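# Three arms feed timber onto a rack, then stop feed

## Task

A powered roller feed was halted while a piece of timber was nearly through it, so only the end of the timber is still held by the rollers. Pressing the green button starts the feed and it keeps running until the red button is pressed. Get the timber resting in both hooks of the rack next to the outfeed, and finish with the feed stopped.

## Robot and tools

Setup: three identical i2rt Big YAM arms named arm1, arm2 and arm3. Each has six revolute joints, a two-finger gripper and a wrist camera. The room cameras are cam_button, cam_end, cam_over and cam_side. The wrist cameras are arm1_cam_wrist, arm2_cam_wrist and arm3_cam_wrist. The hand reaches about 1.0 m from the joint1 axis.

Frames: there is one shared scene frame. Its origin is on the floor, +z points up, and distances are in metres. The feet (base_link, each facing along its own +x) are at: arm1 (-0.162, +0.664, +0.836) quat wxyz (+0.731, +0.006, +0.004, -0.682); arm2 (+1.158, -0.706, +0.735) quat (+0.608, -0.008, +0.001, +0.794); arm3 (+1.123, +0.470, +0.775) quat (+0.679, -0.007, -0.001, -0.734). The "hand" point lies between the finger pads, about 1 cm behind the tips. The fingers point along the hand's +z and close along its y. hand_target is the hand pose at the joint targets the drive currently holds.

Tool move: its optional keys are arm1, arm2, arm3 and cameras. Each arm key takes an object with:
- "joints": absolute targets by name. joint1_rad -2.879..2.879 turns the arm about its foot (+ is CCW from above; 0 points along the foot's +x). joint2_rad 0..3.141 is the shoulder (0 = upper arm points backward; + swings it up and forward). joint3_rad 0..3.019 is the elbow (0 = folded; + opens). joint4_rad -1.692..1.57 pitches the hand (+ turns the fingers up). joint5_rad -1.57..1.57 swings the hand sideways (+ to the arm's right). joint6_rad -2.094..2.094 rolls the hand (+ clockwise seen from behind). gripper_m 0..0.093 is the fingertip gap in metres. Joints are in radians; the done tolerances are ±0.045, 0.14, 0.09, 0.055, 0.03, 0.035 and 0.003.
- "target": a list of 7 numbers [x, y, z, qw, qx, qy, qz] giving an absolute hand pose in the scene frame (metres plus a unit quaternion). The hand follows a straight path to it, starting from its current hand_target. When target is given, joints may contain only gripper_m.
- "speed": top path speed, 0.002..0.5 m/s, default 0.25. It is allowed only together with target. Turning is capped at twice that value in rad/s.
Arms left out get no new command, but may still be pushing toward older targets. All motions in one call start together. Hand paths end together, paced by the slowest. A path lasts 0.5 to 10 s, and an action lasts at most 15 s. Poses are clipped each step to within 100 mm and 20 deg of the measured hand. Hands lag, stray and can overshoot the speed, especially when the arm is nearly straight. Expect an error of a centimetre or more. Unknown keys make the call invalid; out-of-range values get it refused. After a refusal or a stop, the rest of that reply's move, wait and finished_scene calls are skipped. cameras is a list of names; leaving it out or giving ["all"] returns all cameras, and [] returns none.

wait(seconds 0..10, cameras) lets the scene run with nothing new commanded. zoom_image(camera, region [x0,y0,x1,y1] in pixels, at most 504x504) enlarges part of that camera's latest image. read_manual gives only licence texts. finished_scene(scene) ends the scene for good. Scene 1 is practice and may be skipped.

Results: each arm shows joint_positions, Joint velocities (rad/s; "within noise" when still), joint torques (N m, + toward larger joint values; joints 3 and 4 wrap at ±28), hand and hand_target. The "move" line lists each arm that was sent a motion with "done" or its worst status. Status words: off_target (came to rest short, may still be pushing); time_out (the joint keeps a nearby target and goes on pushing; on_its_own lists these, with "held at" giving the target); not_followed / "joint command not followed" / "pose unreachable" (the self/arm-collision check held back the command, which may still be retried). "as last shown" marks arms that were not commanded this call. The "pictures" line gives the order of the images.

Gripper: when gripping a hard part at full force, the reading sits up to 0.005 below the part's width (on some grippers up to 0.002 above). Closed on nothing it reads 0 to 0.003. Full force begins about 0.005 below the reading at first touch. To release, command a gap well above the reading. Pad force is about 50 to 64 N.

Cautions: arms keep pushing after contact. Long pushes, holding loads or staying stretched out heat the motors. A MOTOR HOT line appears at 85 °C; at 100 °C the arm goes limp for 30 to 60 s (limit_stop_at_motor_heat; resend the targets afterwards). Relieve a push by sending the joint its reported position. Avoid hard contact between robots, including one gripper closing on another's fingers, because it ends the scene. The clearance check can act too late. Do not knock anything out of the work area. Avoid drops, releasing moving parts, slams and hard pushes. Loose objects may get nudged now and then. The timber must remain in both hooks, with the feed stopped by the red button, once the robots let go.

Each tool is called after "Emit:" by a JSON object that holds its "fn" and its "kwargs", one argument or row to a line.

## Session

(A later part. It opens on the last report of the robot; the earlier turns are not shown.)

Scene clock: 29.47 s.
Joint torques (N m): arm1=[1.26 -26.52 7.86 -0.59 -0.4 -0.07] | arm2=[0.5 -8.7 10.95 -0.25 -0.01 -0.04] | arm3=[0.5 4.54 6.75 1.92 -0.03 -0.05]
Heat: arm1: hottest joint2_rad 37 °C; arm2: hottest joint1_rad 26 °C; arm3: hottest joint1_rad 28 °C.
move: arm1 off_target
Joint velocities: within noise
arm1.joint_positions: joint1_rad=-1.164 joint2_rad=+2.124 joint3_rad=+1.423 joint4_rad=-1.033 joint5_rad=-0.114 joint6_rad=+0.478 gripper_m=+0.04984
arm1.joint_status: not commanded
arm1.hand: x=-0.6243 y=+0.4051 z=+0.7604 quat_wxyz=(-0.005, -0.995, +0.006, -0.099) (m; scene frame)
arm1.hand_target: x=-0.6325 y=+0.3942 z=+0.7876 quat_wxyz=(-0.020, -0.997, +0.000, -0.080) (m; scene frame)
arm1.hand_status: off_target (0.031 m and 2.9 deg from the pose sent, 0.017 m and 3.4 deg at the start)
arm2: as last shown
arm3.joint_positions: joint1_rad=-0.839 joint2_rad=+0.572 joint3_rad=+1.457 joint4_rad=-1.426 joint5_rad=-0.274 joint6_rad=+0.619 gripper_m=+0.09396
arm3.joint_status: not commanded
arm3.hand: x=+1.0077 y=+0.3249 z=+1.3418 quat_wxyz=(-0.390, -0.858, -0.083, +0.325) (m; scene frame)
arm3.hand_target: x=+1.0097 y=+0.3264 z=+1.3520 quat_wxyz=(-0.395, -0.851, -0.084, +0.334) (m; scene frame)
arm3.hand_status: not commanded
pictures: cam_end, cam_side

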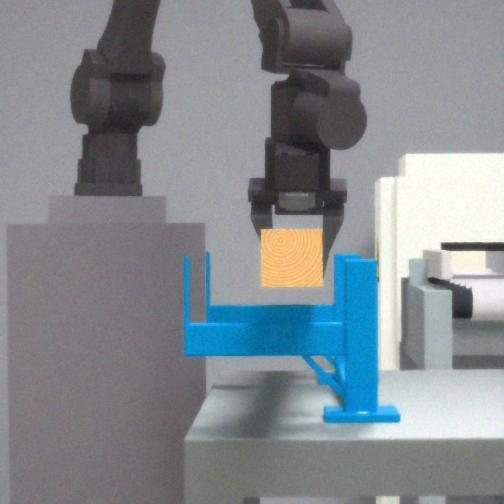

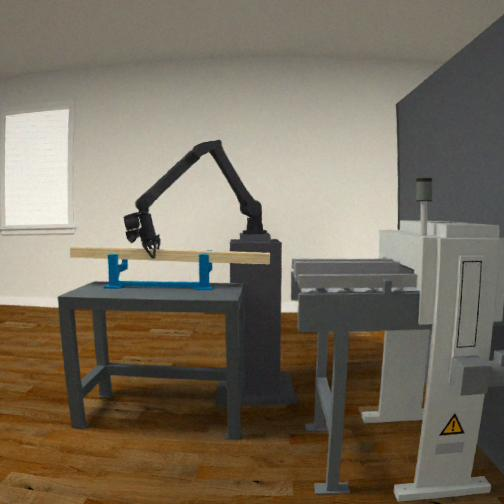

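Emit:
{"fn": "move", "kwargs": {
  "arm1": {"target": [-0.633, 0.394, 0.76, 0.02, 0.996, 0, 0.09], "speed": 0.06},
  "cameras": ["cam_end","cam_side"]
}}

Emit:
{"fn": "move", "kwargs": {
  "arm1": {"target": [-0.633, 0.394, 0.735, 0.02, 0.996, 0, 0.09], "speed": 0.05},
  "cameras": ["cam_end","cam_side","cam_over"]
}}

Emit:
{"fn": "zoom_image", "kwargs": {
  "camera": "cam_side",
  "region": [50, 200, 300, 320]
}}

Scene clock: 30.57 s.
Joint torques (N m): arm1=[0.91 -27.63 8.06 -0.49 -0.48 -0.08] | arm2=[0.21 -8.88 10.96 -0.2 0 -0.05] | arm3=[0.5 4.54 6.76 1.92 -0.03 -0.05]
Heat: arm1: hottest joint2_rad 37 °C; arm2: hottest joint1_rad 26 °C; arm3: hottest joint1_rad 28 °C.
move: arm1 off_target
Joint velocities: within noise
arm1.joint_positions: joint1_rad=-1.164 joint2_rad=+2.181 joint3_rad=+1.423 joint4_rad=-1.002 joint5_rad=-0.121 joint6_rad=+0.478 gripper_m=+0.04984
arm1.joint_status: not commanded
arm1.hand: x=-0.6192 y=+0.4068 z=+0.7305 quat_wxyz=(-0.002, -0.994, +0.007, -0.113) (m; scene frame)
arm1.hand_target: x=-0.6322 y=+0.3943 z=+0.7597 quat_wxyz=(-0.020, -0.996, +0.000, -0.090) (m; scene frame)
arm1.hand_status: off_target (0.035 m and 3.4 deg from the pose sent, 0.014 m and 2.1 deg at the start)
arm2, arm3: as last shown
pictures: cam_end, cam_side

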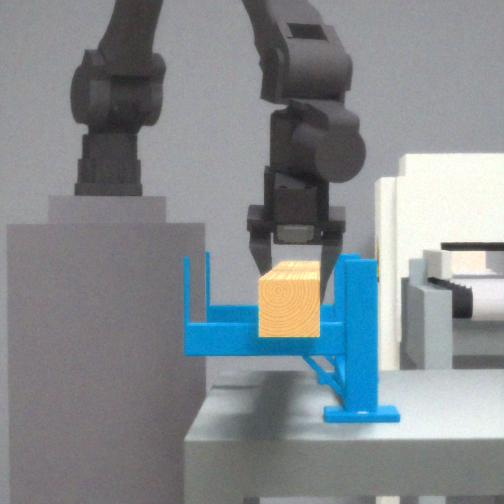

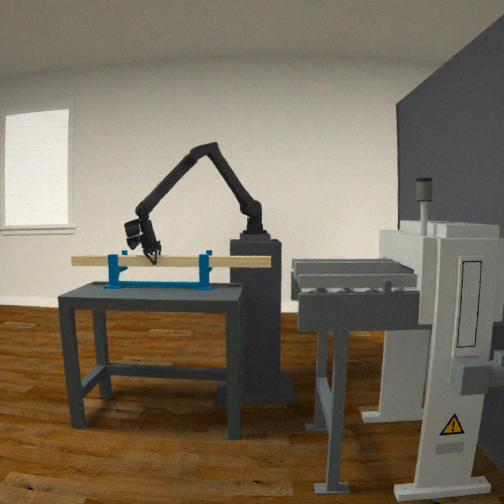

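Scene clock: 31.57 s.
Joint torques (N m): arm1=[1.85 -23.18 7.95 0.95 -0.43 -0.11] | arm2=[0.38 -8.7 10.95 -0.21 0.01 -0.02] | arm3=[0.5 4.48 6.78 1.94 -0.03 -0.05]
Heat: arm1: hottest joint2_rad 37 °C; arm2: hottest joint1_rad 26 °C; arm3: hottest joint1_rad 28 °C.
move: arm1 off_target
Joint velocities: within noise
arm1.joint_positions: joint1_rad=-1.164 joint2_rad=+2.182 joint3_rad=+1.423 joint4_rad=-0.987 joint5_rad=-0.123 joint6_rad=+0.476 gripper_m=+0.04984
arm1.joint_status: not commanded
arm1.hand: x=-0.6222 y=+0.4049 z=+0.7294 quat_wxyz=(-0.007, -0.994, +0.006, -0.107) (m; scene frame)
arm1.hand_target: x=-0.6327 y=+0.3940 z=+0.7354 quat_wxyz=(-0.020, -0.996, +0.000, -0.090) (m; scene frame)
arm1.hand_status: off_target (0.016 m and 2.6 deg from the pose sent, 0.019 m and 3.4 deg at the start)
arm2.joint_positions: joint1_rad=+0.011 joint2_rad=+1.333 joint3_rad=+0.968 joint4_rad=-1.232 joint5_rad=-0.007 joint6_rad=+0.286 gripper_m=+0.00017
arm2.joint_status: not commanded
arm2.hand: x=+1.0621 y=-0.3681 z=+0.8630 quat_wxyz=(+0.009, +0.702, -0.712, +0.018) (m; scene frame)
arm2.hand_target: x=+1.0562 y=-0.3546 z=+0.8801 quat_wxyz=(+0.000, +0.707, -0.707, +0.000) (m; scene frame)
arm2.hand_status: not commanded
arm3: as last shown
pictures: cam_end, cam_over, cam_side

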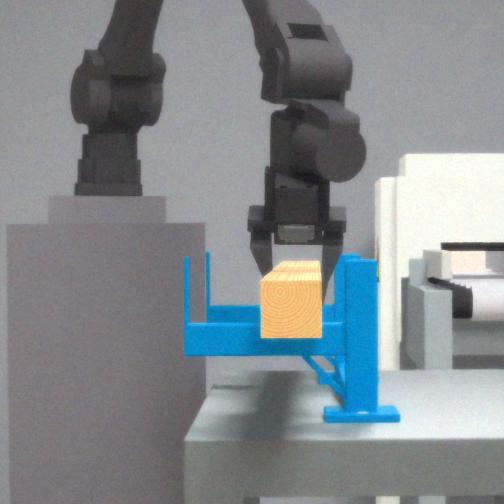

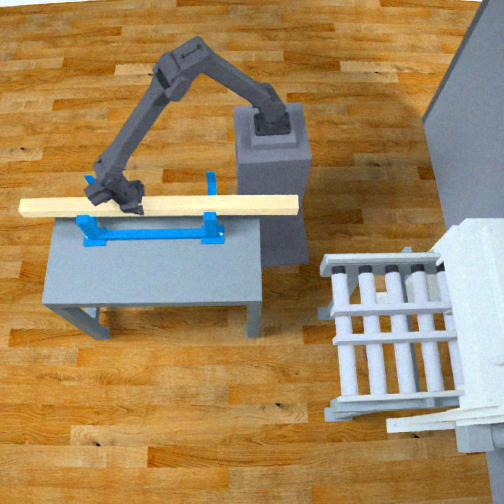

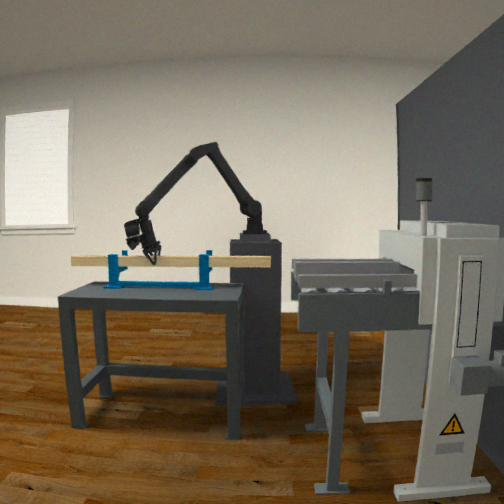

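Scaled by 2.016 from the camera's 504x504 image, which has a finer 720x720 frame.

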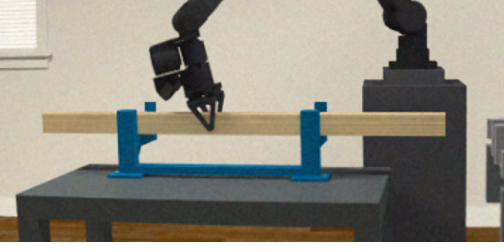

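Emit:
{"fn": "move", "kwargs": {
  "arm1": {"joints": {"gripper_m": 0.085}},
  "cameras": ["cam_end"]
}}

Emit:
{"fn": "move", "kwargs": {
  "arm1": {"target": [-0.613, 0.404, 0.88, 0, 0.994, 0, 0.107], "speed": 0.2},
  "cameras": ["cam_end", "cam_side", "cam_over", "cam_button"]
}}

Scene clock: 32.17 s.
Joint torques (N m): arm1=[1.32 -23.36 7.77 0.44 -0.14 -0.07] | arm2=[0.38 -8.76 11.08 -0.23 0 -0.03] | arm3=[0.5 4.54 6.76 1.92 -0.03 -0.05]
Heat: arm1: hottest joint2_rad 37 °C; arm2: hottest joint1_rad 26 °C; arm3: hottest joint1_rad 27 °C.
move: arm1 done
Joint velocities: within noise
arm1.joint_positions: joint1_rad=-1.164 joint2_rad=+2.179 joint3_rad=+1.423 joint4_rad=-0.978 joint5_rad=-0.129 joint6_rad=+0.476 gripper_m=+0.08490
arm1.joint_status: all done
arm1.hand: x=-0.6241 y=+0.4027 z=+0.7306 quat_wxyz=(-0.012, -0.995, +0.006, -0.103) (m; scene frame)
arm1.hand_target: x=-0.6327 y=+0.3941 z=+0.7353 quat_wxyz=(-0.020, -0.996, +0.000, -0.090) (m; scene frame)
arm1.hand_status: not commanded
arm2, arm3: as last shown
pictures: cam_end

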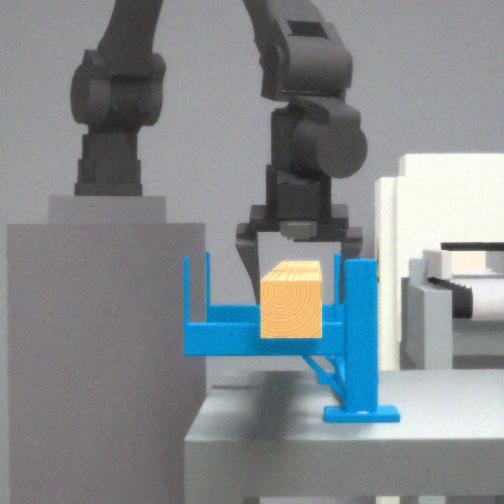

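Scene clock: 33.50 s.
Joint torques (N m): arm1=[1.32 -20.54 11.03 -0.62 0.05 -0.08] | arm2=[0.5 -8.64 11.03 -0.23 0.01 -0.03] | arm3=[0.5 4.54 6.76 1.92 -0.03 -0.06]
Heat: arm1: hottest joint2_rad 37 °C; arm2: hottest joint1_rad 26 °C; arm3: hottest joint1_rad 27 °C.
move: arm1 off_target
Joint velocities: within noise
arm1.joint_positions: joint1_rad=-1.163 joint2_rad=+1.933 joint3_rad=+1.440 joint4_rad=-1.278 joint5_rad=-0.114 joint6_rad=+0.476 gripper_m=+0.08490
arm1.joint_status: not commanded
arm1.hand: x=-0.6037 y=+0.4136 z=+0.8714 quat_wxyz=(+0.003, -0.993, +0.006, -0.116) (m; scene frame)
arm1.hand_target: x=-0.6126 y=+0.4042 z=+0.8800 quat_wxyz=(+0.000, -0.994, +0.000, -0.107) (m; scene frame)
arm1.hand_status: off_target (0.016 m and 1.3 deg from the pose sent, 0.150 m and 1.6 deg at the start)
arm2, arm3: as last shown
pictures: cam_button, cam_end, cam_over, cam_side

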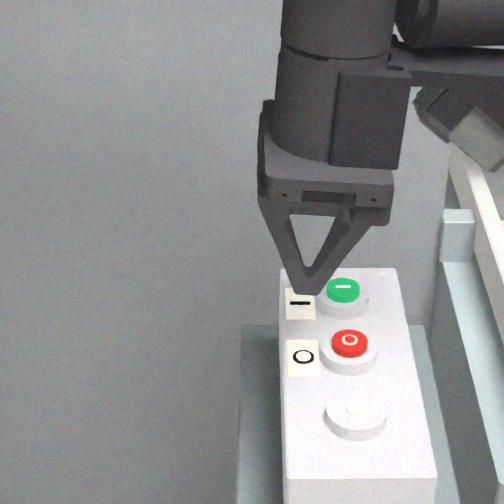

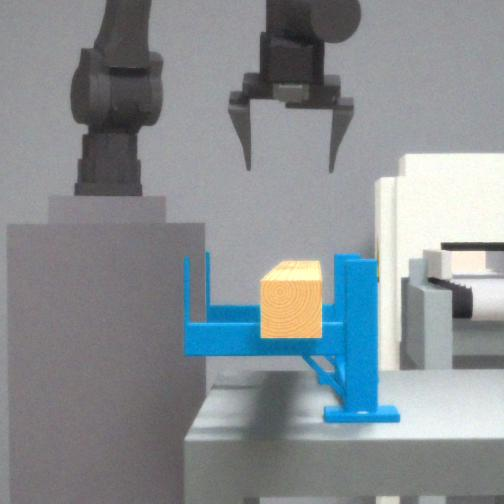

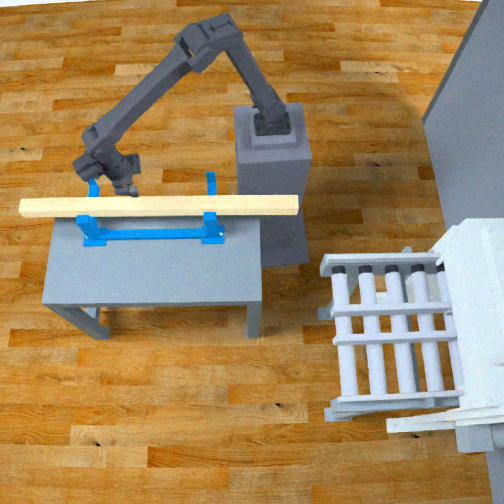

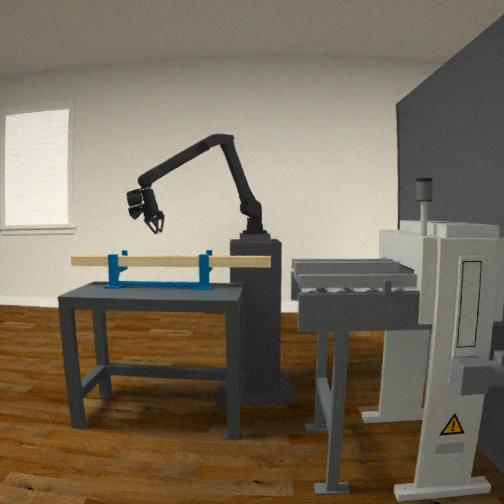

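Emit:
{"fn": "finished_scene", "kwargs": {
  "scene": 2
}}

The scene is finished: the task was done.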